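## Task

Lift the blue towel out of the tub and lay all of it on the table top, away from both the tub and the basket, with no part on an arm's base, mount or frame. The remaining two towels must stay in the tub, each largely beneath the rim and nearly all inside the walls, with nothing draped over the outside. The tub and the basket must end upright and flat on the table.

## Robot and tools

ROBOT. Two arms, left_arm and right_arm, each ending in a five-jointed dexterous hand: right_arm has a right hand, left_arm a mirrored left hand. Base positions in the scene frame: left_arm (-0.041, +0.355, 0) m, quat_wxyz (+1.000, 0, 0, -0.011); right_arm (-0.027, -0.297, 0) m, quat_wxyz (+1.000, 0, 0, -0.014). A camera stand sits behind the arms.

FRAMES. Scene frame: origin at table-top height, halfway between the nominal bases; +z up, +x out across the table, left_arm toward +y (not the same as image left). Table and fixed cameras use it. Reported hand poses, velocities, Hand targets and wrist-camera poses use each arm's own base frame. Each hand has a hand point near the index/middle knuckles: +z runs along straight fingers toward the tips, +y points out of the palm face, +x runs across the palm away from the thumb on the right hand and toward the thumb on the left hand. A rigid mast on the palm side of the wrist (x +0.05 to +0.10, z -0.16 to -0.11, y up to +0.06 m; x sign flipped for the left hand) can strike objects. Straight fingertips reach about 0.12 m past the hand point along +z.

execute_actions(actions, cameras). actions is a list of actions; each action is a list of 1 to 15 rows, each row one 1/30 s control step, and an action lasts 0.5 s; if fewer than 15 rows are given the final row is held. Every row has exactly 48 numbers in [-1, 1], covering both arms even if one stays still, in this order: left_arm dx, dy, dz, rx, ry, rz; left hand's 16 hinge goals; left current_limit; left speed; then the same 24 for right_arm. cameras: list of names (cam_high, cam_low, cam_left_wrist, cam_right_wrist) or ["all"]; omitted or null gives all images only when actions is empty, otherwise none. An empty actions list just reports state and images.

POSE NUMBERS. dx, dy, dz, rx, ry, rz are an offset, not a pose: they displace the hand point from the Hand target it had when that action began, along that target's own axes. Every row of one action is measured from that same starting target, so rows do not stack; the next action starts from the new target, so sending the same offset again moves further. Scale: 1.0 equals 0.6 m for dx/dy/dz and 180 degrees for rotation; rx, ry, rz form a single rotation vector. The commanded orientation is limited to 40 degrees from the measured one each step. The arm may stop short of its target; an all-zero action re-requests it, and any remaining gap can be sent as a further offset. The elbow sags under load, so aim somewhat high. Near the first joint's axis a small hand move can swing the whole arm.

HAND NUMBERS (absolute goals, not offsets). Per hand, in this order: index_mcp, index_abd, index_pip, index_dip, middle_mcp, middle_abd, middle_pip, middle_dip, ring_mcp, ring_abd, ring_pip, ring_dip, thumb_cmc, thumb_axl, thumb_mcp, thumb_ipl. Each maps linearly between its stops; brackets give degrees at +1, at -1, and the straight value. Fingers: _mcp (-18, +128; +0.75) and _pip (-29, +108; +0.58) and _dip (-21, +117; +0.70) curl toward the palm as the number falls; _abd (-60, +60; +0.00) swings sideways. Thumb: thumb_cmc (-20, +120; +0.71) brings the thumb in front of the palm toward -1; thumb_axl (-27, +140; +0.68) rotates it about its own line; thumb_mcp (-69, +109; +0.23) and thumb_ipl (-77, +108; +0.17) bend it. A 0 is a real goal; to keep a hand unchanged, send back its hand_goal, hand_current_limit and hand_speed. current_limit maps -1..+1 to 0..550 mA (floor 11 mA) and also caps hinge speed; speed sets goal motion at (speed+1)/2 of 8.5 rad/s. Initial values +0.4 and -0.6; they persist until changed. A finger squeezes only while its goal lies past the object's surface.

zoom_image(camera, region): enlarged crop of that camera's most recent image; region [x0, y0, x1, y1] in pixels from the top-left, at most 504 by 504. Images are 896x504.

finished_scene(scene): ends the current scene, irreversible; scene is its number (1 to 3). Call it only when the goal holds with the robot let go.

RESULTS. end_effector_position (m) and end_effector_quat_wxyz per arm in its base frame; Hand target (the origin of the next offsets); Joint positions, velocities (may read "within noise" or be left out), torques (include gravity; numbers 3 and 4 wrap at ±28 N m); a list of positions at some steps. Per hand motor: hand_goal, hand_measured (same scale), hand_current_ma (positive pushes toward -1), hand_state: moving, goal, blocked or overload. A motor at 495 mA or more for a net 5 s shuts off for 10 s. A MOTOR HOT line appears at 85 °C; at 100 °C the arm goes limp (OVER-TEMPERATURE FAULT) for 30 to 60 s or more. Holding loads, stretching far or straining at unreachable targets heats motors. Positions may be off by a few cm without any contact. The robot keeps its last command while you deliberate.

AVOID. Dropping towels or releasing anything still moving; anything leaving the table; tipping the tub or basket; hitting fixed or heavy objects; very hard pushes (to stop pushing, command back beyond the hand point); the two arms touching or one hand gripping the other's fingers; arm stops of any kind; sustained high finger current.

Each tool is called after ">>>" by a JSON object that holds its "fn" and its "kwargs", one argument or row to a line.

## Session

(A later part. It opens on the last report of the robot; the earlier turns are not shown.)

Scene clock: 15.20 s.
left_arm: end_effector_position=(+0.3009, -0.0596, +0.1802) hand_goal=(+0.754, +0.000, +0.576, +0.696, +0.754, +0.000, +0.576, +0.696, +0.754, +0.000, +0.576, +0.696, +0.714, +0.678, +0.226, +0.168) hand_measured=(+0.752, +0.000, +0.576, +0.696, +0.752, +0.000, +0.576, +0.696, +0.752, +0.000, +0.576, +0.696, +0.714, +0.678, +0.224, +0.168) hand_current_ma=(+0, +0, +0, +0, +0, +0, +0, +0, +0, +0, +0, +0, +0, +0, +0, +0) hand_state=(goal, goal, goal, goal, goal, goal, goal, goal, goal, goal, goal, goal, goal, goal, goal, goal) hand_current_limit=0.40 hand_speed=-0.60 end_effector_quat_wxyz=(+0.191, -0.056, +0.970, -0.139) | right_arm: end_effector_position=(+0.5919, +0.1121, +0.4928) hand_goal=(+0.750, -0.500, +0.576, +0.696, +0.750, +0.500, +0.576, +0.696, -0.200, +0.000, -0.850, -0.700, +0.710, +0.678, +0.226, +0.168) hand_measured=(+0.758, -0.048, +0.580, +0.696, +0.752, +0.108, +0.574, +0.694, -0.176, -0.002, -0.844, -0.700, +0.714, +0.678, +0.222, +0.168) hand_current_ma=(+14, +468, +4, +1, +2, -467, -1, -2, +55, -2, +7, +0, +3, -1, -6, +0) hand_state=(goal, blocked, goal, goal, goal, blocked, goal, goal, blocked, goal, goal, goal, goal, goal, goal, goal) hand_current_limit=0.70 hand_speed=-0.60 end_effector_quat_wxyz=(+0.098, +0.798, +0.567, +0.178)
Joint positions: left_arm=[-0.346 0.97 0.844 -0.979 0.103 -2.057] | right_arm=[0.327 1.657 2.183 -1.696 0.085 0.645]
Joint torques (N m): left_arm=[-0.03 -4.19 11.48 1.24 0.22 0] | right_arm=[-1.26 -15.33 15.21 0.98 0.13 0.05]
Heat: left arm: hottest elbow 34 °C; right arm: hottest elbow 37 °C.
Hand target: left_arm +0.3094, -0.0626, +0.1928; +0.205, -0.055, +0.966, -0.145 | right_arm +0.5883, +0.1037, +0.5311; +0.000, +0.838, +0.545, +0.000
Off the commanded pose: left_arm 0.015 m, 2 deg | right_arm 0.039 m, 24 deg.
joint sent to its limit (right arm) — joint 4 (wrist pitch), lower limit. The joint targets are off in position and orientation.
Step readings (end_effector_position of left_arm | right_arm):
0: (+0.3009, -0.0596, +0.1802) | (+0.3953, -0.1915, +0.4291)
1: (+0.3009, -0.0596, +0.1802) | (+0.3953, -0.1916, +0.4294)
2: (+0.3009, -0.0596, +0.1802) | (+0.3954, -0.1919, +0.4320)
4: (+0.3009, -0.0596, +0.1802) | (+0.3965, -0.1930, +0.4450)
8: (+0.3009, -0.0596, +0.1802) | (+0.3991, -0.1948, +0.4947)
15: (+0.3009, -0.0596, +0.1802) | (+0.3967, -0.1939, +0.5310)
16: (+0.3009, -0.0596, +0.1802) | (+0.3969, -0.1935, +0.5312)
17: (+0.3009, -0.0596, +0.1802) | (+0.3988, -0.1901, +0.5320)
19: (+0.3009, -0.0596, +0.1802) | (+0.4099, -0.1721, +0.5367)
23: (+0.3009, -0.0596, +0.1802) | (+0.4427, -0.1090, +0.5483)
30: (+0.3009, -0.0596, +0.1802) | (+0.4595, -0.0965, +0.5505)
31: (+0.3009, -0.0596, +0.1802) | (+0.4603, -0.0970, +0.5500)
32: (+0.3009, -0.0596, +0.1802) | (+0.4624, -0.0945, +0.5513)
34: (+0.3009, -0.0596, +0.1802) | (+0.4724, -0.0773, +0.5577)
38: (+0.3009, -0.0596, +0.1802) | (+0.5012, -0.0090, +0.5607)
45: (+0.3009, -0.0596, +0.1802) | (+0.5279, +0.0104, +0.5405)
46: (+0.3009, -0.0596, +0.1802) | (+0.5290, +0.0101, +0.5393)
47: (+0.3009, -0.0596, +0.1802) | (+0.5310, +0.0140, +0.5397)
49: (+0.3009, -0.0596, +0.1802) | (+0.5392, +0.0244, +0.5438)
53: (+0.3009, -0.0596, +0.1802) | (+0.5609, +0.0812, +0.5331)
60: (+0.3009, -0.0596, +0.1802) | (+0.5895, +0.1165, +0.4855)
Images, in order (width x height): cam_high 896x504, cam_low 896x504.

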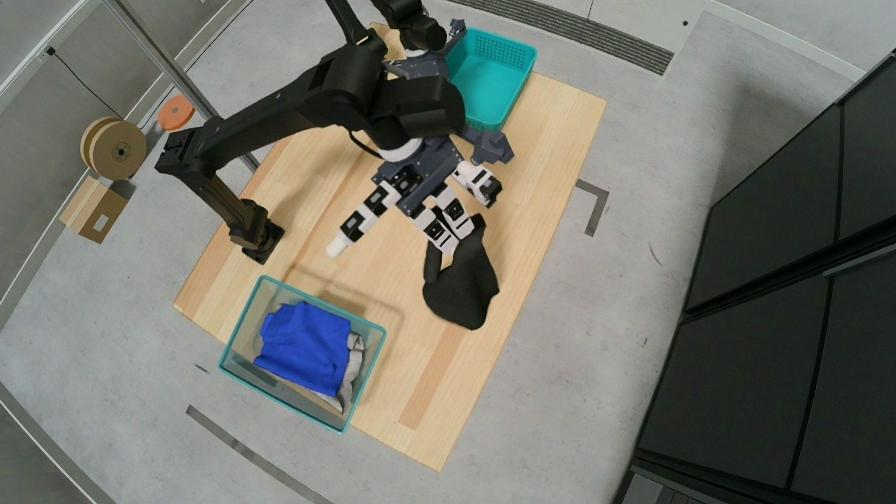

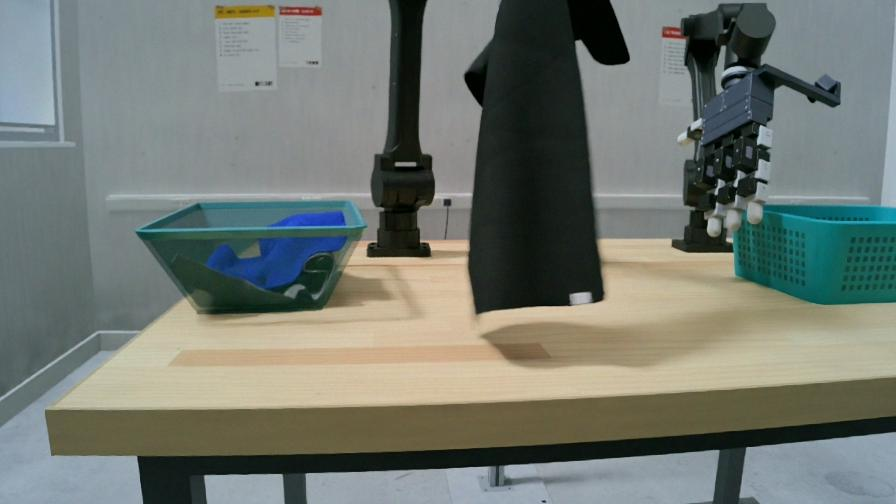

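>>> {"fn": "execute_actions", "kwargs": {
  "actions": [
    [[0,0,0,0,0,0,0.754,0,0.576,0.696,0.754,0,0.576,0.696,0.754,0,0.576,0.696,0.714,0.678,0.226,0.168,0.4,-0.6,0,0,0.12,0,0,0,0.75,-0.5,0.576,0.696,0.75,0.5,0.576,0.696,-0.2,0,-0.85,-0.7,0.71,0.678,0.226,0.168,0.7,-0.6]],
    [[0,0,0,0,0,0,0.754,0,0.576,0.696,0.754,0,0.576,0.696,0.754,0,0.576,0.696,0.714,0.678,0.226,0.168,0.4,-0.6,0,0,0.14,0,0,0,0.75,-0.5,0.576,0.696,0.75,0.5,0.576,0.696,-0.2,0,-0.85,-0.7,0.71,0.678,0.226,0.168,0.7,-0.6]],
    [[0,0,0,0,0,0,0.754,0,0.576,0.696,0.754,0,0.576,0.696,0.754,0,0.576,0.696,0.714,0.678,0.226,0.168,0.4,-0.6,0,0,0.15,0,0,0,0.75,-0.5,0.576,0.696,0.75,0.5,0.576,0.696,-0.2,0,-0.85,-0.7,0.71,0.678,0.226,0.168,0.7,-0.6]]
  ],
  "cameras": ["cam_high","cam_low"]
}}

Scene clock: 18.43 s.
left_arm: end_effector_position=(+0.3009, -0.0596, +0.1802) hand_goal=(+0.754, +0.000, +0.576, +0.696, +0.754, +0.000, +0.576, +0.696, +0.754, +0.000, +0.576, +0.696, +0.714, +0.678, +0.226, +0.168) hand_measured=(+0.752, +0.000, +0.576, +0.696, +0.752, +0.000, +0.576, +0.696, +0.752, +0.000, +0.576, +0.696, +0.714, +0.678, +0.224, +0.168) hand_current_ma=(+0, +0, +0, +0, +0, +0, +0, +0, +0, +0, +0, +0, +0, +0, +0, +0) hand_state=(goal, goal, goal, goal, goal, goal, goal, goal, goal, goal, goal, goal, goal, goal, goal, goal) hand_current_limit=0.40 hand_speed=-0.60 end_effector_quat_wxyz=(+0.191, -0.056, +0.970, -0.139) | right_arm: end_effector_position=(+0.5855, +0.1099, +0.2811) hand_goal=(+0.750, -0.500, +0.576, +0.696, +0.750, +0.500, +0.576, +0.696, -0.200, +0.000, -0.850, -0.700, +0.710, +0.678, +0.226, +0.168) hand_measured=(+0.754, -0.048, +0.580, +0.696, +0.748, +0.108, +0.574, +0.694, -0.176, -0.002, -0.844, -0.700, +0.712, +0.678, +0.222, +0.168) hand_current_ma=(+5, +467, +4, +1, -3, -467, -1, -2, +55, -2, +7, +0, +2, -1, -6, +0) hand_state=(goal, blocked, goal, goal, goal, blocked, goal, goal, blocked, goal, goal, goal, goal, goal, goal, goal) hand_current_limit=0.70 hand_speed=-0.60 end_effector_quat_wxyz=(-0.001, +0.832, +0.555, -0.008)
Joint positions: left_arm=[-0.346 0.97 0.844 -0.979 0.103 -2.057] | right_arm=[0.309 1.776 1.885 -1.696 0.003 0.704]
Joint torques (N m): left_arm=[-0.26 -4.07 11.47 1.21 0.23 -0.01] | right_arm=[-1.32 -16.56 10.67 0.55 0.06 0.11]
Heat: left arm: hottest elbow 35 °C; right arm: hottest elbow 38 °C.
Hand target: left_arm +0.3094, -0.0626, +0.1928; +0.205, -0.055, +0.966, -0.145 | right_arm +0.5883, +0.1036, +0.2849; +0.000, +0.838, +0.545, +0.000
Off the commanded pose: left_arm 0.015 m, 2 deg | right_arm 0.008 m, 2 deg.
Step readings (end_effector_position of left_arm | right_arm):
0: (+0.3009, -0.0596, +0.1802) | (+0.5918, +0.1120, +0.4928)
1: (+0.3009, -0.0596, +0.1802) | (+0.5918, +0.1121, +0.4928)
2: (+0.3009, -0.0596, +0.1802) | (+0.5916, +0.1124, +0.4924)
4: (+0.3009, -0.0596, +0.1802) | (+0.5911, +0.1126, +0.4891)
8: (+0.3009, -0.0596, +0.1802) | (+0.5898, +0.1116, +0.4710)
15: (+0.3009, -0.0596, +0.1802) | (+0.5886, +0.1109, +0.4597)
16: (+0.3009, -0.0596, +0.1802) | (+0.5885, +0.1107, +0.4591)
17: (+0.3009, -0.0596, +0.1802) | (+0.5880, +0.1109, +0.4556)
19: (+0.3009, -0.0596, +0.1802) | (+0.5858, +0.1108, +0.4413)
23: (+0.3009, -0.0596, +0.1802) | (+0.5834, +0.1105, +0.4025)
30: (+0.3009, -0.0596, +0.1802) | (+0.5880, +0.1110, +0.3738)
31: (+0.3009, -0.0596, +0.1802) | (+0.5879, +0.1108, +0.3734)
32: (+0.3009, -0.0596, +0.1802) | (+0.5873, +0.1111, +0.3711)
34: (+0.3009, -0.0596, +0.1802) | (+0.5844, +0.1111, +0.3608)
38: (+0.3009, -0.0596, +0.1802) | (+0.5808, +0.1094, +0.3245)
45: (+0.3009, -0.0596, +0.1802) | (+0.5853, +0.1098, +0.2820)
Images, in order (width x height): cam_high 896x504, cam_low 896x504.

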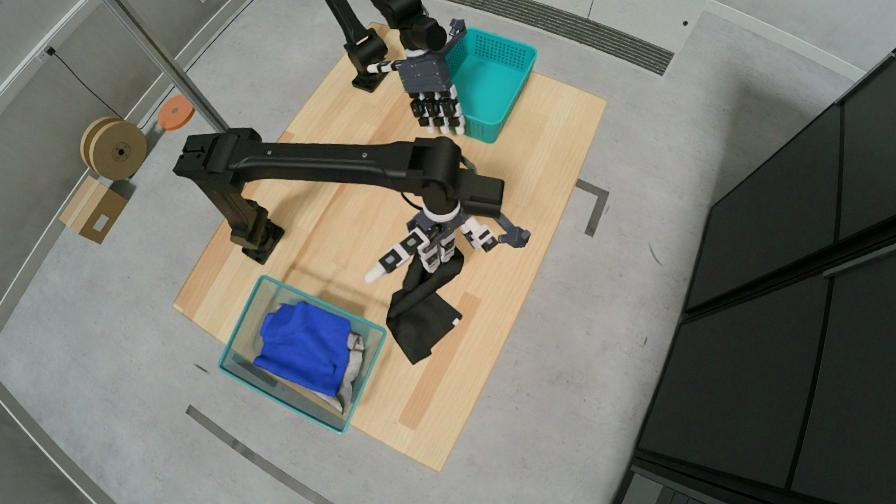

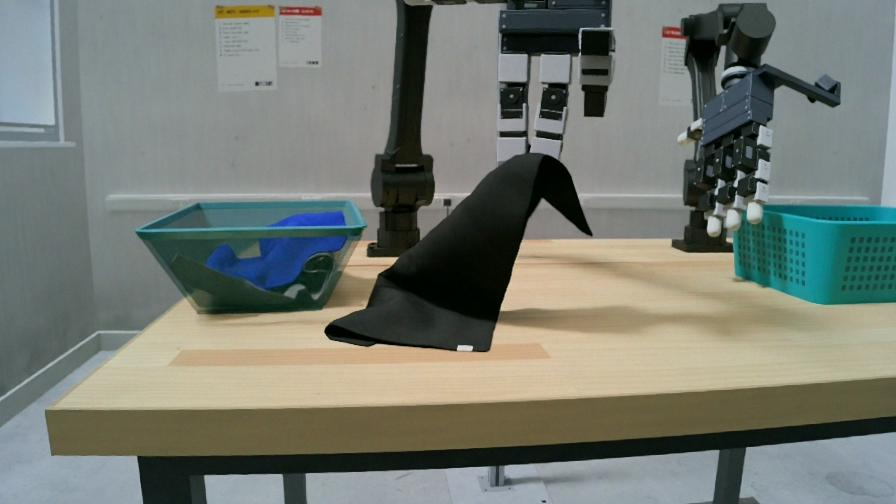

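>>> {"fn": "execute_actions", "kwargs": {
  "actions": [
    [[0,0,0,0,0,0,0.754,0,0.576,0.696,0.754,0,0.576,0.696,0.754,0,0.576,0.696,0.714,0.678,0.226,0.168,0.4,-0.6,-0.03,0.03,0.13,0,0,0,0.75,-0.5,0.576,0.696,0.75,0.5,0.576,0.696,-0.2,0,-0.85,-0.7,0.71,0.678,0.226,0.168,0.7,-0.6]],
    [[0,0,0,0,0,0,0.754,0,0.576,0.696,0.754,0,0.576,0.696,0.754,0,0.576,0.696,0.714,0.678,0.226,0.168,0.4,-0.6,-0.03,0.03,0.11,0,0,0,0.75,-0.5,0.576,0.696,0.75,0.5,0.576,0.696,-0.2,0,-0.85,-0.7,0.71,0.678,0.226,0.168,0.7,-0.6]],
    [[0,0,0,0,0,0,0.754,0,0.576,0.696,0.754,0,0.576,0.696,0.754,0,0.576,0.696,0.714,0.678,0.226,0.168,0.4,-0.6,0,0,0,0,0,0,0.75,0.25,0.576,0.696,0.75,-0.25,0.576,0.696,-0.2,0,-0.85,-0.7,0.71,0.678,0.226,0.168,0.5,-0.5]]
  ],
  "cameras": ["cam_high","cam_low"]
}}

Scene clock: 20.77 s.
left_arm: end_effector_position=(+0.3009, -0.0596, +0.1802) hand_goal=(+0.754, +0.000, +0.576, +0.696, +0.754, +0.000, +0.576, +0.696, +0.754, +0.000, +0.576, +0.696, +0.714, +0.678, +0.226, +0.168) hand_measured=(+0.752, +0.000, +0.576, +0.696, +0.752, +0.000, +0.576, +0.696, +0.752, +0.000, +0.576, +0.696, +0.714, +0.678, +0.224, +0.168) hand_current_ma=(+0, +0, +0, +0, +0, +0, +0, +0, +0, +0, +0, +0, +0, +0, +0, +0) hand_state=(goal, goal, goal, goal, goal, goal, goal, goal, goal, goal, goal, goal, goal, goal, goal, goal) hand_current_limit=0.40 hand_speed=-0.60 end_effector_quat_wxyz=(+0.191, -0.056, +0.970, -0.139) | right_arm: end_effector_position=(+0.6017, +0.0578, +0.1470) hand_goal=(+0.750, +0.250, +0.576, +0.696, +0.750, -0.250, +0.576, +0.696, -0.200, +0.000, -0.850, -0.700, +0.710, +0.678, +0.226, +0.168) hand_measured=(+0.752, +0.244, +0.578, +0.696, +0.746, -0.246, +0.574, +0.694, -0.176, -0.002, -0.844, -0.700, +0.712, +0.678, +0.222, +0.168) hand_current_ma=(+1, -6, +2, +1, -4, +4, -1, -2, +55, -2, +7, +0, +2, -1, -6, +0) hand_state=(goal, goal, goal, goal, goal, goal, goal, goal, blocked, goal, goal, goal, goal, goal, goal, goal) hand_current_limit=0.50 hand_speed=-0.50 end_effector_quat_wxyz=(+0.000, +0.840, +0.542, -0.001)
Joint positions: left_arm=[-0.346 0.97 0.844 -0.979 0.103 -2.057] | right_arm=[0.211 1.802 1.568 -1.339 0 0.635]
Joint torques (N m): left_arm=[-0.32 -4.25 11.41 1.18 0.23 -0.03] | right_arm=[-0.85 -15.38 10.03 0.85 0.16 -0.15]
Heat: left arm: hottest elbow 35 °C; right arm: hottest elbow 38 °C.
Hand target: left_arm +0.3094, -0.0626, +0.1928; +0.205, -0.055, +0.966, -0.145 | right_arm +0.6065, +0.0561, +0.1411; +0.000, +0.839, +0.545, +0.000
Off the commanded pose: left_arm 0.015 m, 2 deg | right_arm 0.008 m, 0 deg.
Step readings (end_effector_position of left_arm | right_arm):
0: (+0.3009, -0.0596, +0.1802) | (+0.5855, +0.1099, +0.2811)
1: (+0.3009, -0.0596, +0.1802) | (+0.5857, +0.1097, +0.2805)
2: (+0.3009, -0.0596, +0.1802) | (+0.5869, +0.1095, +0.2779)
4: (+0.3009, -0.0596, +0.1802) | (+0.5888, +0.1062, +0.2635)
8: (+0.3009, -0.0596, +0.1802) | (+0.5859, +0.0896, +0.2222)
15: (+0.3009, -0.0596, +0.1802) | (+0.5914, +0.0783, +0.2051)
16: (+0.3009, -0.0596, +0.1802) | (+0.5922, +0.0786, +0.2049)
17: (+0.3009, -0.0596, +0.1802) | (+0.5939, +0.0785, +0.2022)
19: (+0.3009, -0.0596, +0.1802) | (+0.5980, +0.0760, +0.1919)
23: (+0.3009, -0.0596, +0.1802) | (+0.5957, +0.0670, +0.1630)
30: (+0.3009, -0.0596, +0.1802) | (+0.6009, +0.0575, +0.1469)
31: (+0.3009, -0.0596, +0.1802) | (+0.6012, +0.0574, +0.1469)
32: (+0.3009, -0.0596, +0.1802) | (+0.6015, +0.0575, +0.1470)
34: (+0.3009, -0.0596, +0.1802) | (+0.6016, +0.0576, +0.1470)
38: (+0.3009, -0.0596, +0.1802) | (+0.6017, +0.0577, +0.1470)
45: (+0.3009, -0.0596, +0.1802) | (+0.6017, +0.0578, +0.1470)
Images, in order (width x height): cam_high 896x504, cam_low 896x504.

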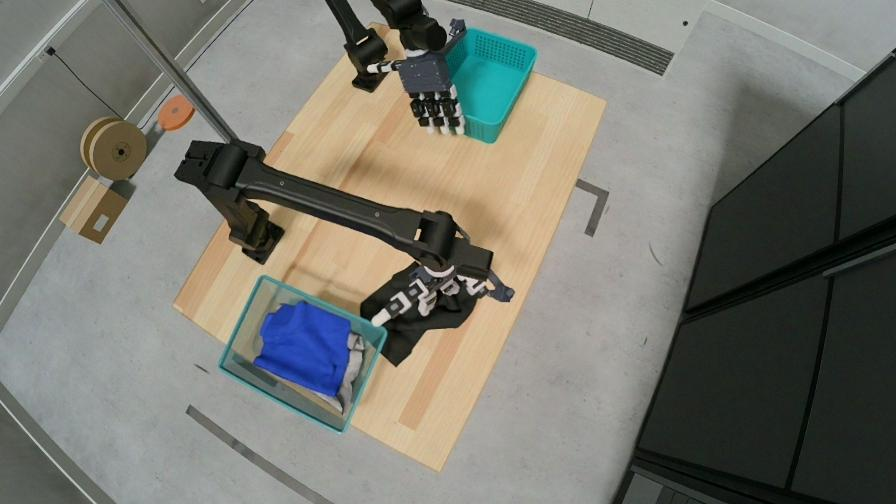

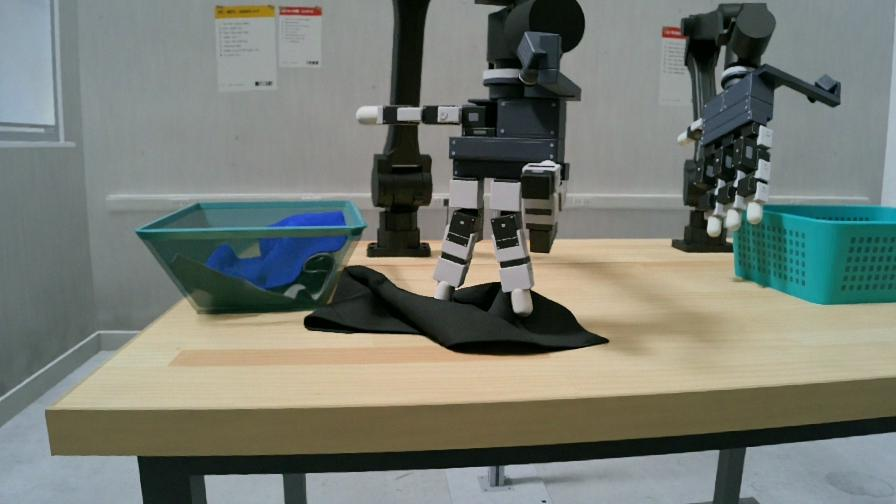

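>>> {"fn": "execute_actions", "kwargs": {
  "actions": [
    [[0,0,0,0,0,0,0.754,0,0.576,0.696,0.754,0,0.576,0.696,0.754,0,0.576,0.696,0.714,0.678,0.226,0.168,0.4,-0.6,0,0,-0.2,0,0,0,0.75,0.25,0.576,0.696,0.75,-0.25,0.576,0.696,-0.2,0,-0.85,-0.7,0.71,0.678,0.226,0.168,0.5,-0.5]],
    [[0,0,0,0,0,0,0.754,0,0.576,0.696,0.754,0,0.576,0.696,0.754,0,0.576,0.696,0.714,0.678,0.226,0.168,0.4,-0.6,-0.15,-0.045,-0.16,0,0,0,0.75,0.25,0.576,0.696,0.75,-0.25,0.576,0.696,-0.2,0,-0.85,-0.7,0.71,0.678,0.226,0.168,0.5,-0.5]],
    [[0,0,0,0,0,0,0.754,0,0.576,0.696,0.754,0,0.576,0.696,0.754,0,0.576,0.696,0.714,0.678,0.226,0.168,0.4,-0.6,-0.187,-0.0585,0,0,0,0,0.75,0.5,0.576,0.696,0.75,-0.4,0.576,0.696,-0.2,0,-0.85,-0.7,0.71,0.678,0.226,0.168,0.5,-0.5]],
    [[0,0,0,0,0,0,0.754,0,0.576,0.696,0.754,0,0.576,0.696,0.754,0,0.576,0.696,0.714,0.678,0.226,0.168,0.4,-0.6,-0.18,-0.057,0,0,0,0,0.75,0.5,0.576,0.696,0.75,-0.4,0.576,0.696,-0.2,0,-0.85,-0.7,0.71,0.678,0.226,0.168,0.5,-0.4]],
    [[0,0,0,0,0,0,0.754,0,0.576,0.696,0.754,0,0.576,0.696,0.754,0,0.576,0.696,0.714,0.678,0.226,0.168,0.4,-0.6,0,0,0.14,0,0,0,0.75,0.5,0.576,0.696,0.75,-0.4,0.576,0.696,-0.2,0,-0.85,-0.7,0.71,0.678,0.226,0.168,0.5,-0.4]]
  ],
  "cameras": ["cam_high","cam_low","cam_right_wrist"]
}}

Scene clock: 24.47 s.
left_arm: end_effector_position=(+0.3009, -0.0596, +0.1802) hand_goal=(+0.754, +0.000, +0.576, +0.696, +0.754, +0.000, +0.576, +0.696, +0.754, +0.000, +0.576, +0.696, +0.714, +0.678, +0.226, +0.168) hand_measured=(+0.752, +0.000, +0.576, +0.696, +0.752, +0.000, +0.576, +0.696, +0.752, +0.000, +0.576, +0.696, +0.714, +0.678, +0.224, +0.168) hand_current_ma=(+0, +0, +0, +0, +0, +0, +0, +0, +0, +0, +0, +0, +0, +0, +0, +0) hand_state=(goal, goal, goal, goal, goal, goal, goal, goal, goal, goal, goal, goal, goal, goal, goal, goal) hand_current_limit=0.40 hand_speed=-0.60 end_effector_quat_wxyz=(+0.191, -0.056, +0.970, -0.139) | right_arm: end_effector_position=(+0.3898, -0.1837, +0.2728) hand_goal=(+0.750, +0.500, +0.576, +0.696, +0.750, -0.400, +0.576, +0.696, -0.200, +0.000, -0.850, -0.700, +0.710, +0.678, +0.226, +0.168) hand_measured=(+0.750, +0.494, +0.578, +0.696, +0.750, -0.396, +0.574, +0.694, -0.176, -0.002, -0.844, -0.700, +0.710, +0.678, +0.222, +0.168) hand_current_ma=(+0, -5, +1, +1, -1, +3, -1, -2, +55, -2, +7, +0, +0, -1, -6, +0) hand_state=(goal, goal, goal, goal, goal, goal, goal, goal, blocked, goal, goal, goal, goal, goal, goal, goal) hand_current_limit=0.50 hand_speed=-0.40 end_effector_quat_wxyz=(-0.004, +0.839, +0.544, -0.004)
Joint positions: left_arm=[-0.346 0.97 0.844 -0.979 0.103 -2.057] | right_arm=[-0.377 1.251 1.277 -1.608 0.003 0.043]
Joint torques (N m): left_arm=[-0.21 -4.19 11.44 1.26 0.23 -0.01] | right_arm=[-1.26 -7.41 10.51 0.79 0.04 -0.14]
Heat: left arm: hottest elbow 36 °C; right arm: hottest elbow 38 °C.
Hand target: left_arm +0.3094, -0.0626, +0.1928; +0.205, -0.055, +0.966, -0.145 | right_arm +0.3926, -0.1883, +0.2732; +0.000, +0.839, +0.545, +0.000
Off the commanded pose: left_arm 0.015 m, 2 deg | right_arm 0.005 m, 1 deg.
Step readings (end_effector_position of left_arm | right_arm):
0: (+0.3009, -0.0596, +0.1802) | (+0.6018, +0.0578, +0.1470)
1: (+0.3009, -0.0596, +0.1802) | (+0.6015, +0.0577, +0.1469)
2: (+0.3009, -0.0596, +0.1802) | (+0.5991, +0.0572, +0.1475)
4: (+0.3009, -0.0596, +0.1802) | (+0.5899, +0.0554, +0.1535)
8: (+0.3009, -0.0596, +0.1802) | (+0.5876, +0.0549, +0.1856)
15: (+0.3009, -0.0596, +0.1802) | (+0.5950, +0.0565, +0.2367)
16: (+0.3009, -0.0596, +0.1802) | (+0.5950, +0.0561, +0.2392)
17: (+0.3009, -0.0596, +0.1802) | (+0.5934, +0.0520, +0.2415)
19: (+0.3009, -0.0596, +0.1802) | (+0.5856, +0.0446, +0.2506)
23: (+0.3009, -0.0596, +0.1802) | (+0.5667, +0.0112, +0.2960)
30: (+0.3009, -0.0596, +0.1802) | (+0.5379, -0.0204, +0.3672)
31: (+0.3009, -0.0596, +0.1802) | (+0.5368, -0.0204, +0.3695)
32: (+0.3009, -0.0596, +0.1802) | (+0.5351, -0.0237, +0.3679)
34: (+0.3009, -0.0596, +0.1802) | (+0.5234, -0.0325, +0.3559)
38: (+0.3009, -0.0596, +0.1802) | (+0.4921, -0.0793, +0.3368)
45: (+0.3009, -0.0596, +0.1802) | (+0.4729, -0.1086, +0.3520)
46: (+0.3009, -0.0596, +0.1802) | (+0.4717, -0.1083, +0.3541)
47: (+0.3009, -0.0596, +0.1802) | (+0.4686, -0.1104, +0.3538)
49: (+0.3009, -0.0596, +0.1802) | (+0.4531, -0.1221, +0.3481)
53: (+0.3009, -0.0596, +0.1802) | (+0.4130, -0.1714, +0.3437)
60: (+0.3009, -0.0596, +0.1802) | (+0.3945, -0.1918, +0.3587)
61: (+0.3009, -0.0596, +0.1802) | (+0.3947, -0.1908, +0.3579)
62: (+0.3009, -0.0596, +0.1802) | (+0.3947, -0.1899, +0.3545)
64: (+0.3009, -0.0596, +0.1802) | (+0.3921, -0.1872, +0.3352)
68: (+0.3009, -0.0596, +0.1802) | (+0.3835, -0.1822, +0.2880)
75: (+0.3009, -0.0596, +0.1802) | (+0.3890, -0.1836, +0.2726)
Images, in order (width x height): cam_high 896x504, cam_low 896x504, cam_right_wrist 896x504.

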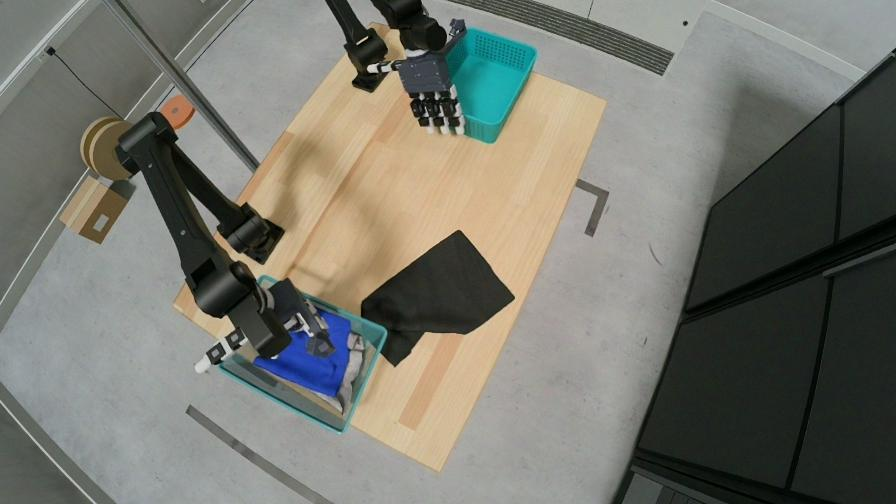

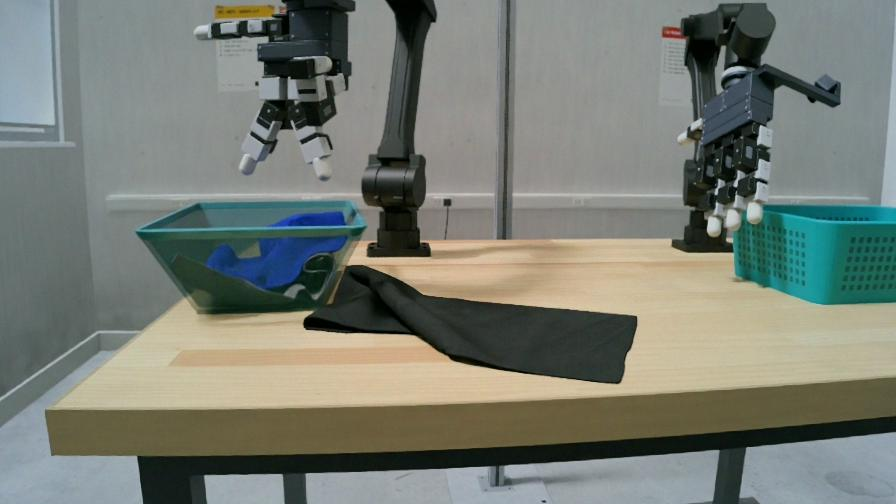

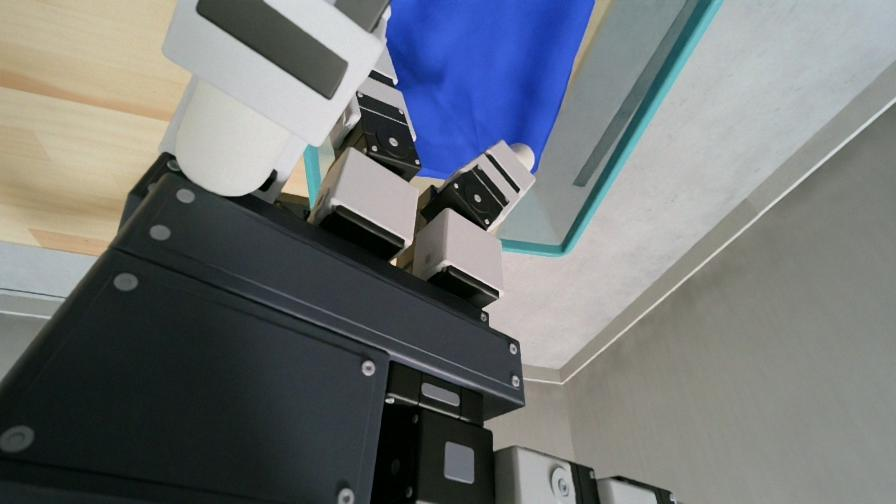

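>>> {"fn": "execute_actions", "kwargs": {
  "actions": [
    [[0,0,0,0,0,0,0.754,0,0.576,0.696,0.754,0,0.576,0.696,0.754,0,0.576,0.696,0.714,0.678,0.226,0.168,0.4,-0.6,0,0,0.12,0,0,0,0.75,0.5,0.576,0.696,0.75,-0.4,0.576,0.696,-0.2,0,-0.85,-0.7,0.71,0.678,0.226,0.168,0.5,-0.4]],
    [[0,0,0,0,0,0,0.754,0,0.576,0.696,0.754,0,0.576,0.696,0.754,0,0.576,0.696,0.714,0.678,0.226,0.168,0.4,-0.6,0,0,0.08,0,0,0,0.75,0.5,0.576,0.696,0.75,-0.4,0.576,0.696,-0.2,0,-0.85,-0.7,0.71,0.678,0.226,0.168,0.5,-0.4]]
  ],
  "cameras": ["cam_high","cam_low"]
}}

>>> {"fn": "zoom_image", "kwargs": {
  "camera": "cam_low",
  "region": [120, 150, 400, 330]
}}

Scene clock: 26.17 s.
left_arm: end_effector_position=(+0.3009, -0.0596, +0.1802) hand_goal=(+0.754, +0.000, +0.576, +0.696, +0.754, +0.000, +0.576, +0.696, +0.754, +0.000, +0.576, +0.696, +0.714, +0.678, +0.226, +0.168) hand_measured=(+0.752, +0.000, +0.576, +0.696, +0.752, +0.000, +0.576, +0.696, +0.752, +0.000, +0.576, +0.696, +0.714, +0.678, +0.224, +0.168) hand_current_ma=(+0, +0, +0, +0, +0, +0, +0, +0, +0, +0, +0, +0, +0, +0, +0, +0) hand_state=(goal, goal, goal, goal, goal, goal, goal, goal, goal, goal, goal, goal, goal, goal, goal, goal) hand_current_limit=0.40 hand_speed=-0.60 end_effector_quat_wxyz=(+0.191, -0.056, +0.970, -0.139) | right_arm: end_effector_position=(+0.3913, -0.1853, +0.1616) hand_goal=(+0.750, +0.500, +0.576, +0.696, +0.750, -0.400, +0.576, +0.696, -0.200, +0.000, -0.850, -0.700, +0.710, +0.678, +0.226, +0.168) hand_measured=(+0.750, +0.494, +0.578, +0.696, +0.750, -0.396, +0.576, +0.694, -0.176, -0.002, -0.844, -0.700, +0.710, +0.678, +0.222, +0.168) hand_current_ma=(+0, -5, +1, +1, +0, +3, +0, -1, +55, -2, +7, +0, +0, -1, -6, +0) hand_state=(goal, goal, goal, goal, goal, goal, goal, goal, blocked, goal, goal, goal, goal, goal, goal, goal) hand_current_limit=0.50 hand_speed=-0.40 end_effector_quat_wxyz=(+0.004, +0.839, +0.544, +0.001)
Joint positions: left_arm=[-0.346 0.97 0.844 -0.979 0.103 -2.057] | right_arm=[-0.379 1.282 1.005 -1.286 0.003 0.042]
Joint torques (N m): left_arm=[-0.09 -4.48 11.49 1.24 0.23 -0.01] | right_arm=[-1.08 -6.77 9.42 0.9 0.01 -0.15]
Heat: left arm: hottest elbow 36 °C; right arm: hottest elbow 38 °C.
Hand target: left_arm +0.3094, -0.0626, +0.1928; +0.205, -0.055, +0.966, -0.145 | right_arm +0.3926, -0.1883, +0.1532; +0.000, +0.839, +0.545, +0.000
Off the commanded pose: left_arm 0.015 m, 2 deg | right_arm 0.009 m, 0 deg.
Step readings (end_effector_position of left_arm | right_arm):
0: (+0.3009, -0.0596, +0.1802) | (+0.3898, -0.1836, +0.2728)
1: (+0.3009, -0.0596, +0.1802) | (+0.3900, -0.1837, +0.2723)
2: (+0.3009, -0.0596, +0.1802) | (+0.3915, -0.1843, +0.2698)
4: (+0.3009, -0.0596, +0.1802) | (+0.3936, -0.1851, +0.2552)
8: (+0.3009, -0.0596, +0.1802) | (+0.3845, -0.1815, +0.2135)
15: (+0.3009, -0.0596, +0.1802) | (+0.3887, -0.1832, +0.2021)
16: (+0.3009, -0.0596, +0.1802) | (+0.3891, -0.1833, +0.2020)
17: (+0.3009, -0.0596, +0.1802) | (+0.3907, -0.1840, +0.2010)
19: (+0.3009, -0.0596, +0.1802) | (+0.3934, -0.1850, +0.1930)
23: (+0.3009, -0.0596, +0.1802) | (+0.3881, -0.1829, +0.1691)
30: (+0.3009, -0.0596, +0.1802) | (+0.3909, -0.1852, +0.1614)
Images, in order (width x height): cam_high 896x504, cam_low 896x504.

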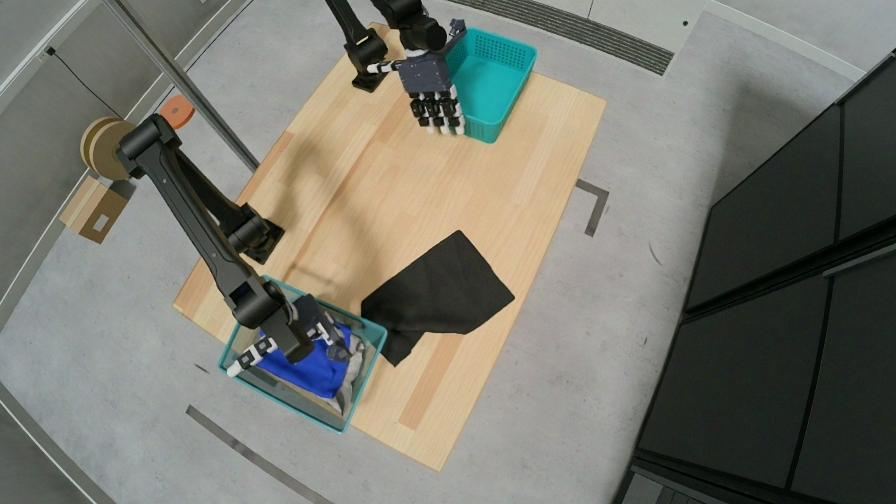

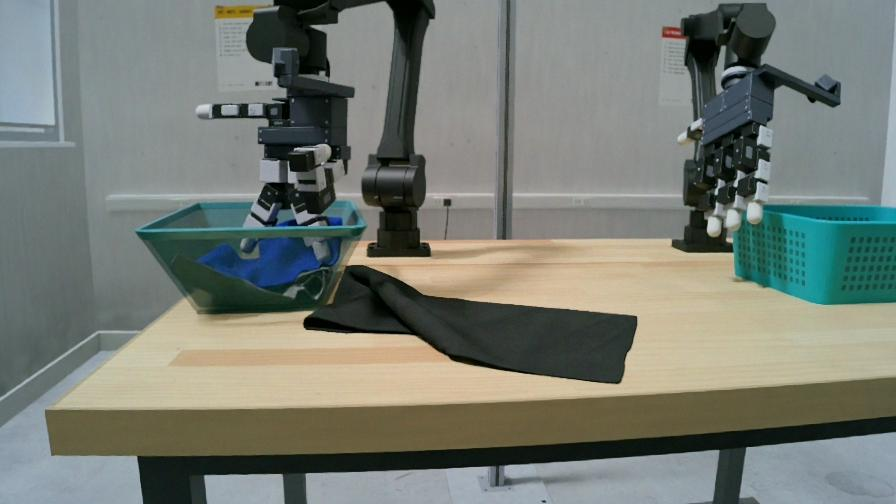

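Scaled by 1.800 from the camera's 896x504 image, which has a finer 1280x720 frame.

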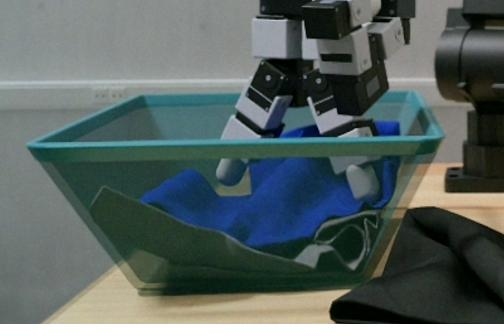

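>>> {"fn": "execute_actions", "kwargs": {
  "actions": [
    [[0,0,0,0,0,0,0.754,0,0.576,0.696,0.754,0,0.576,0.696,0.754,0,0.576,0.696,0.714,0.678,0.226,0.168,0.4,-0.6,0,0,0.02,0,0,0,0.75,-0.5,0.576,0.696,0.75,0.5,0.576,0.696,-0.2,0,-0.85,-0.7,0.71,0.678,0.226,0.168,0.7,-0.6]],
    [[0,0,0,0,0,0,0.754,0,0.576,0.696,0.754,0,0.576,0.696,0.754,0,0.576,0.696,0.714,0.678,0.226,0.168,0.4,-0.6,0,0,0,0,0,0,0.75,-0.5,0.576,0.696,0.75,0.5,0.576,0.696,-0.2,0,-0.85,-0.7,0.71,0.678,0.226,0.168,0.7,-0.6]],
    [[0,0,0,0,0,0,0.754,0,0.576,0.696,0.754,0,0.576,0.696,0.754,0,0.576,0.696,0.714,0.678,0.226,0.168,0.4,-0.6,0,0,-0.1,0,0,0,0.75,-0.5,0.576,0.696,0.75,0.5,0.576,0.696,-0.2,0,-0.85,-0.7,0.71,0.678,0.226,0.168,0.7,-0.6]]
  ],
  "cameras": ["cam_high","cam_low"]
}}

>>> {"fn": "zoom_image", "kwargs": {
  "camera": "cam_low",
  "region": [120, 130, 400, 330]
}}

Scene clock: 28.43 s.
left_arm: end_effector_position=(+0.3009, -0.0596, +0.1802) hand_goal=(+0.754, +0.000, +0.576, +0.696, +0.754, +0.000, +0.576, +0.696, +0.754, +0.000, +0.576, +0.696, +0.714, +0.678, +0.226, +0.168) hand_measured=(+0.752, +0.000, +0.576, +0.696, +0.752, +0.000, +0.576, +0.696, +0.752, +0.000, +0.576, +0.696, +0.714, +0.678, +0.224, +0.168) hand_current_ma=(+0, +0, +0, +0, +0, +0, +0, +0, +0, +0, +0, +0, +0, +0, +0, +0) hand_state=(goal, goal, goal, goal, goal, goal, goal, goal, goal, goal, goal, goal, goal, goal, goal, goal) hand_current_limit=0.40 hand_speed=-0.60 end_effector_quat_wxyz=(+0.191, -0.056, +0.970, -0.139) | right_arm: end_effector_position=(+0.3795, -0.1796, +0.1691) hand_goal=(+0.750, -0.500, +0.576, +0.696, +0.750, +0.500, +0.576, +0.696, -0.200, +0.000, -0.850, -0.700, +0.710, +0.678, +0.226, +0.168) hand_measured=(+0.740, -0.022, +0.570, +0.694, +0.746, +0.072, +0.574, +0.694, -0.176, -0.002, -0.844, -0.700, +0.710, +0.678, +0.222, +0.168) hand_current_ma=(-17, +467, -7, -2, -6, -467, -2, -1, +55, -2, +7, +0, +0, -1, -6, +0) hand_state=(goal, blocked, goal, goal, goal, blocked, goal, goal, blocked, goal, goal, goal, goal, goal, goal, goal) hand_current_limit=0.70 hand_speed=-0.60 end_effector_quat_wxyz=(-0.025, +0.839, +0.544, -0.016)
Joint positions: left_arm=[-0.346 0.97 0.844 -0.979 0.103 -2.057] | right_arm=[-0.379 1.282 1.039 -1.387 -0.001 0.04]
Joint torques (N m): left_arm=[-0.03 -4.37 11.49 1.2 0.24 -0.01] | right_arm=[-1.08 -9.29 15.19 -0.32 0.19 -0.12]
Heat: left arm: hottest elbow 36 °C; right arm: hottest elbow 38 °C.
Hand target: left_arm +0.3094, -0.0626, +0.1928; +0.205, -0.055, +0.966, -0.145 | right_arm +0.3927, -0.1883, +0.2012; +0.000, +0.838, +0.545, +0.000
Off the commanded pose: left_arm 0.015 m, 2 deg | right_arm 0.036 m, 3 deg.
Step readings (end_effector_position of left_arm | right_arm):
0: (+0.3009, -0.0596, +0.1802) | (+0.3913, -0.1853, +0.1616)
1: (+0.3009, -0.0596, +0.1802) | (+0.3914, -0.1853, +0.1616)
2: (+0.3009, -0.0596, +0.1802) | (+0.3917, -0.1855, +0.1613)
4: (+0.3009, -0.0596, +0.1802) | (+0.3928, -0.1857, +0.1596)
8: (+0.3009, -0.0596, +0.1802) | (+0.3932, -0.1854, +0.1559)
15: (+0.3009, -0.0596, +0.1802) | (+0.3932, -0.1850, +0.1533)
16: (+0.3009, -0.0596, +0.1802) | (+0.3932, -0.1850, +0.1531)
17: (+0.3009, -0.0596, +0.1802) | (+0.3933, -0.1850, +0.1530)
19: (+0.3009, -0.0596, +0.1802) | (+0.3933, -0.1850, +0.1530)
23: (+0.3009, -0.0596, +0.1802) | (+0.3933, -0.1850, +0.1530)
30: (+0.3009, -0.0596, +0.1802) | (+0.3933, -0.1850, +0.1530)
31: (+0.3009, -0.0596, +0.1802) | (+0.3933, -0.1850, +0.1530)
32: (+0.3009, -0.0596, +0.1802) | (+0.3916, -0.1844, +0.1524)
34: (+0.3009, -0.0596, +0.1802) | (+0.3853, -0.1818, +0.1517)
38: (+0.3009, -0.0596, +0.1802) | (+0.3791, -0.1793, +0.1579)
45: (+0.3009, -0.0596, +0.1802) | (+0.3802, -0.1798, +0.1692)
Images, in order (width x height): cam_high 896x504, cam_low 896x504.

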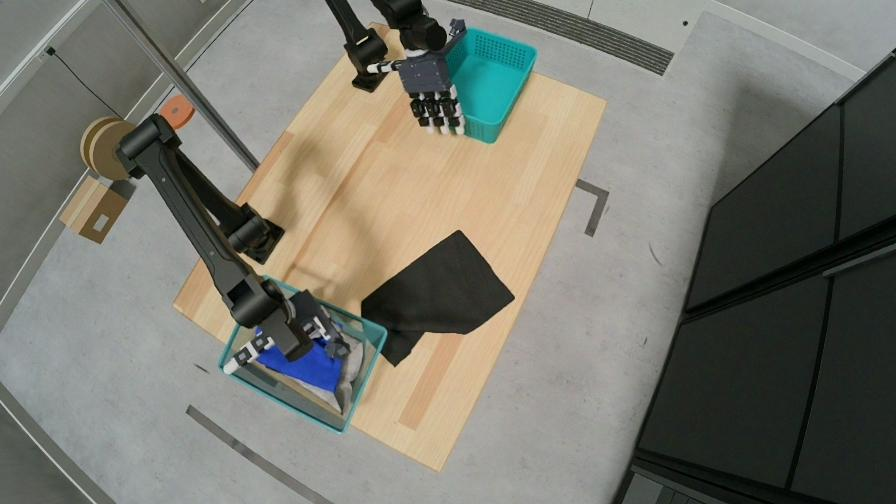

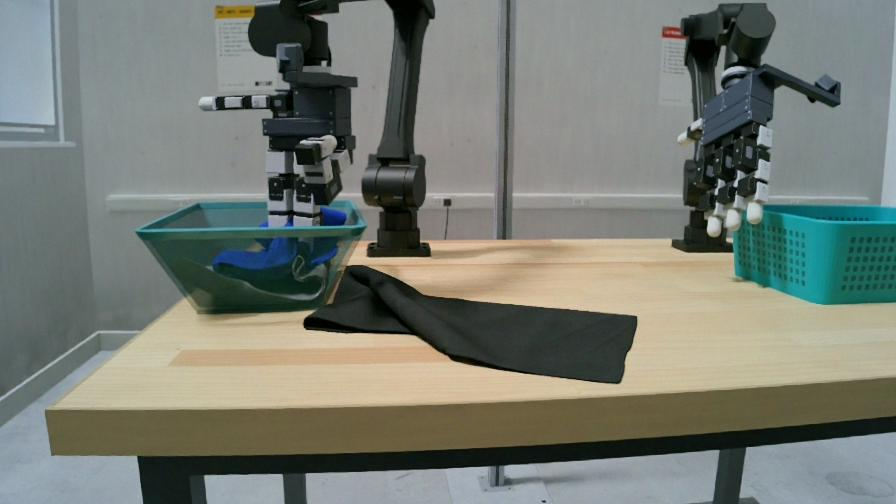

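Scaled by 1.800 from the camera's 896x504 image, which has a finer 1280x720 frame.

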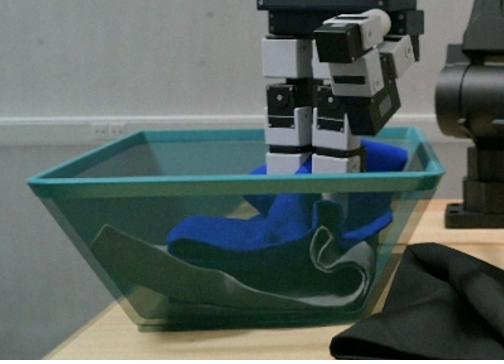

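>>> {"fn": "execute_actions", "kwargs": {
  "actions": [
    [[0,0,0,0,0,0,0.754,0,0.576,0.696,0.754,0,0.576,0.696,0.754,0,0.576,0.696,0.714,0.678,0.226,0.168,0.4,-0.6,0,0,-0.04,0,0,0,0.75,-0.5,0.576,0.696,0.75,0.5,0.576,0.696,-0.2,0,-0.85,-0.7,0.71,0.678,0.226,0.168,0.7,-0.6]]
  ],
  "cameras": ["cam_high","cam_low","cam_right_wrist"]
}}

>>> {"fn": "zoom_image", "kwargs": {
  "camera": "cam_low",
  "region": [120, 130, 400, 330]
}}

>>> {"fn": "zoom_image", "kwargs": {
  "camera": "cam_high",
  "region": [200, 230, 420, 450]
}}

Scene clock: 29.43 s.
left_arm: end_effector_position=(+0.3009, -0.0596, +0.1802) hand_goal=(+0.754, +0.000, +0.576, +0.696, +0.754, +0.000, +0.576, +0.696, +0.754, +0.000, +0.576, +0.696, +0.714, +0.678, +0.226, +0.168) hand_measured=(+0.752, +0.000, +0.576, +0.696, +0.752, +0.000, +0.576, +0.696, +0.752, +0.000, +0.576, +0.696, +0.714, +0.678, +0.224, +0.168) hand_current_ma=(+0, +0, +0, +0, +0, +0, +0, +0, +0, +0, +0, +0, +0, +0, +0, +0) hand_state=(goal, goal, goal, goal, goal, goal, goal, goal, goal, goal, goal, goal, goal, goal, goal, goal) hand_current_limit=0.40 hand_speed=-0.60 end_effector_quat_wxyz=(+0.191, -0.056, +0.970, -0.139) | right_arm: end_effector_position=(+0.3797, -0.1796, +0.1924) hand_goal=(+0.750, -0.500, +0.576, +0.696, +0.750, +0.500, +0.576, +0.696, -0.200, +0.000, -0.850, -0.700, +0.710, +0.678, +0.226, +0.168) hand_measured=(+0.740, -0.022, +0.570, +0.694, +0.746, +0.072, +0.574, +0.694, -0.176, -0.002, -0.844, -0.700, +0.710, +0.678, +0.222, +0.168) hand_current_ma=(-18, +467, -7, -2, -5, -467, -2, -1, +55, -2, +7, +0, +0, -1, -6, +0) hand_state=(goal, blocked, goal, goal, goal, blocked, goal, goal, blocked, goal, goal, goal, goal, goal, goal, goal) hand_current_limit=0.70 hand_speed=-0.60 end_effector_quat_wxyz=(-0.026, +0.838, +0.544, -0.017)
Joint positions: left_arm=[-0.346 0.97 0.844 -0.979 0.103 -2.057] | right_arm=[-0.379 1.271 1.092 -1.454 -0.001 0.04]
Joint torques (N m): left_arm=[-0.15 -4.01 11.48 1.25 0.21 -0.02] | right_arm=[-1.08 -9.05 15.54 -0.27 0.19 -0.11]
Heat: left arm: hottest elbow 37 °C; right arm: hottest elbow 39 °C.
Hand target: left_arm +0.3094, -0.0626, +0.1928; +0.205, -0.055, +0.966, -0.145 | right_arm +0.3927, -0.1883, +0.2252; +0.000, +0.838, +0.545, +0.000
Off the commanded pose: left_arm 0.015 m, 2 deg | right_arm 0.036 m, 4 deg.
Step readings (end_effector_position of left_arm | right_arm):
0: (+0.3009, -0.0596, +0.1802) | (+0.3795, -0.1796, +0.1691)
1: (+0.3009, -0.0596, +0.1802) | (+0.3793, -0.1795, +0.1692)
2: (+0.3009, -0.0596, +0.1802) | (+0.3787, -0.1793, +0.1698)
4: (+0.3009, -0.0596, +0.1802) | (+0.3777, -0.1788, +0.1737)
8: (+0.3009, -0.0596, +0.1802) | (+0.3793, -0.1795, +0.1853)
15: (+0.3009, -0.0596, +0.1802) | (+0.3799, -0.1797, +0.1924)
Images, in order (width x height): cam_high 896x504, cam_low 896x504, cam_right_wrist 896x504.

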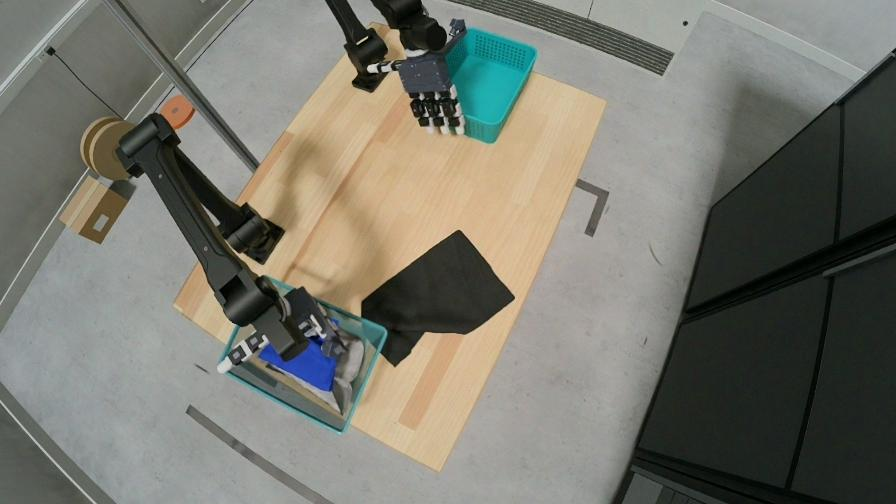

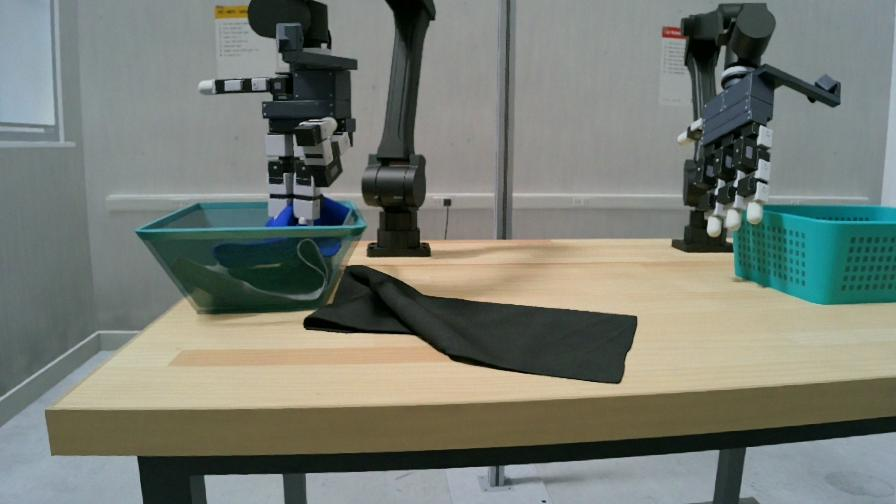

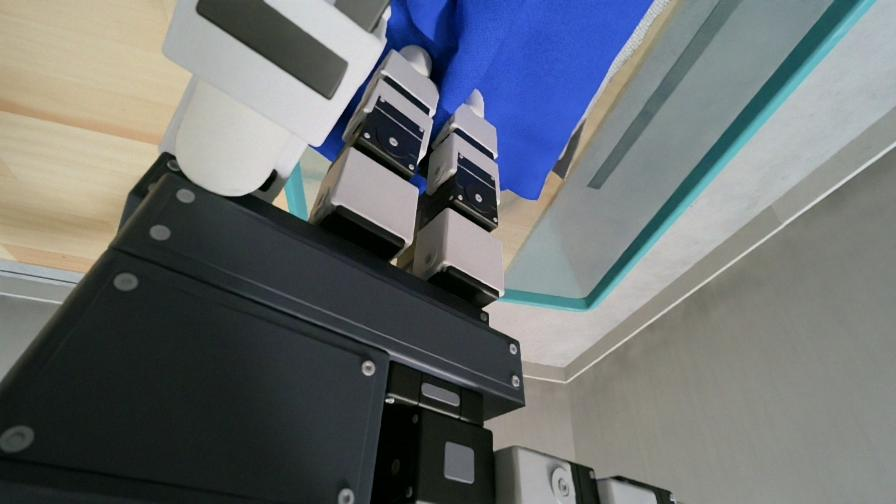

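Scaled by 1.800 from the camera's 896x504 image, which has a finer 1280x720 frame.

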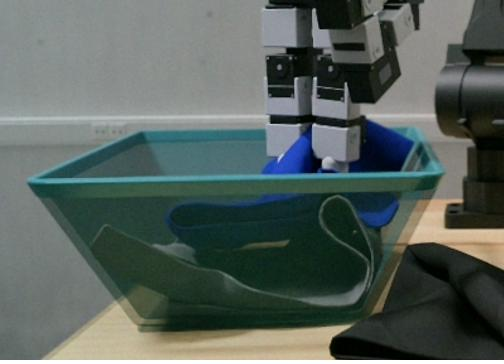

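Scaled by 2.291 from the camera's 896x504 image, which has a finer 1280x720 frame.

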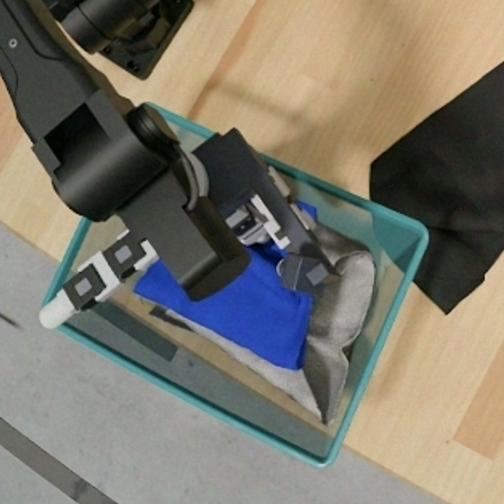

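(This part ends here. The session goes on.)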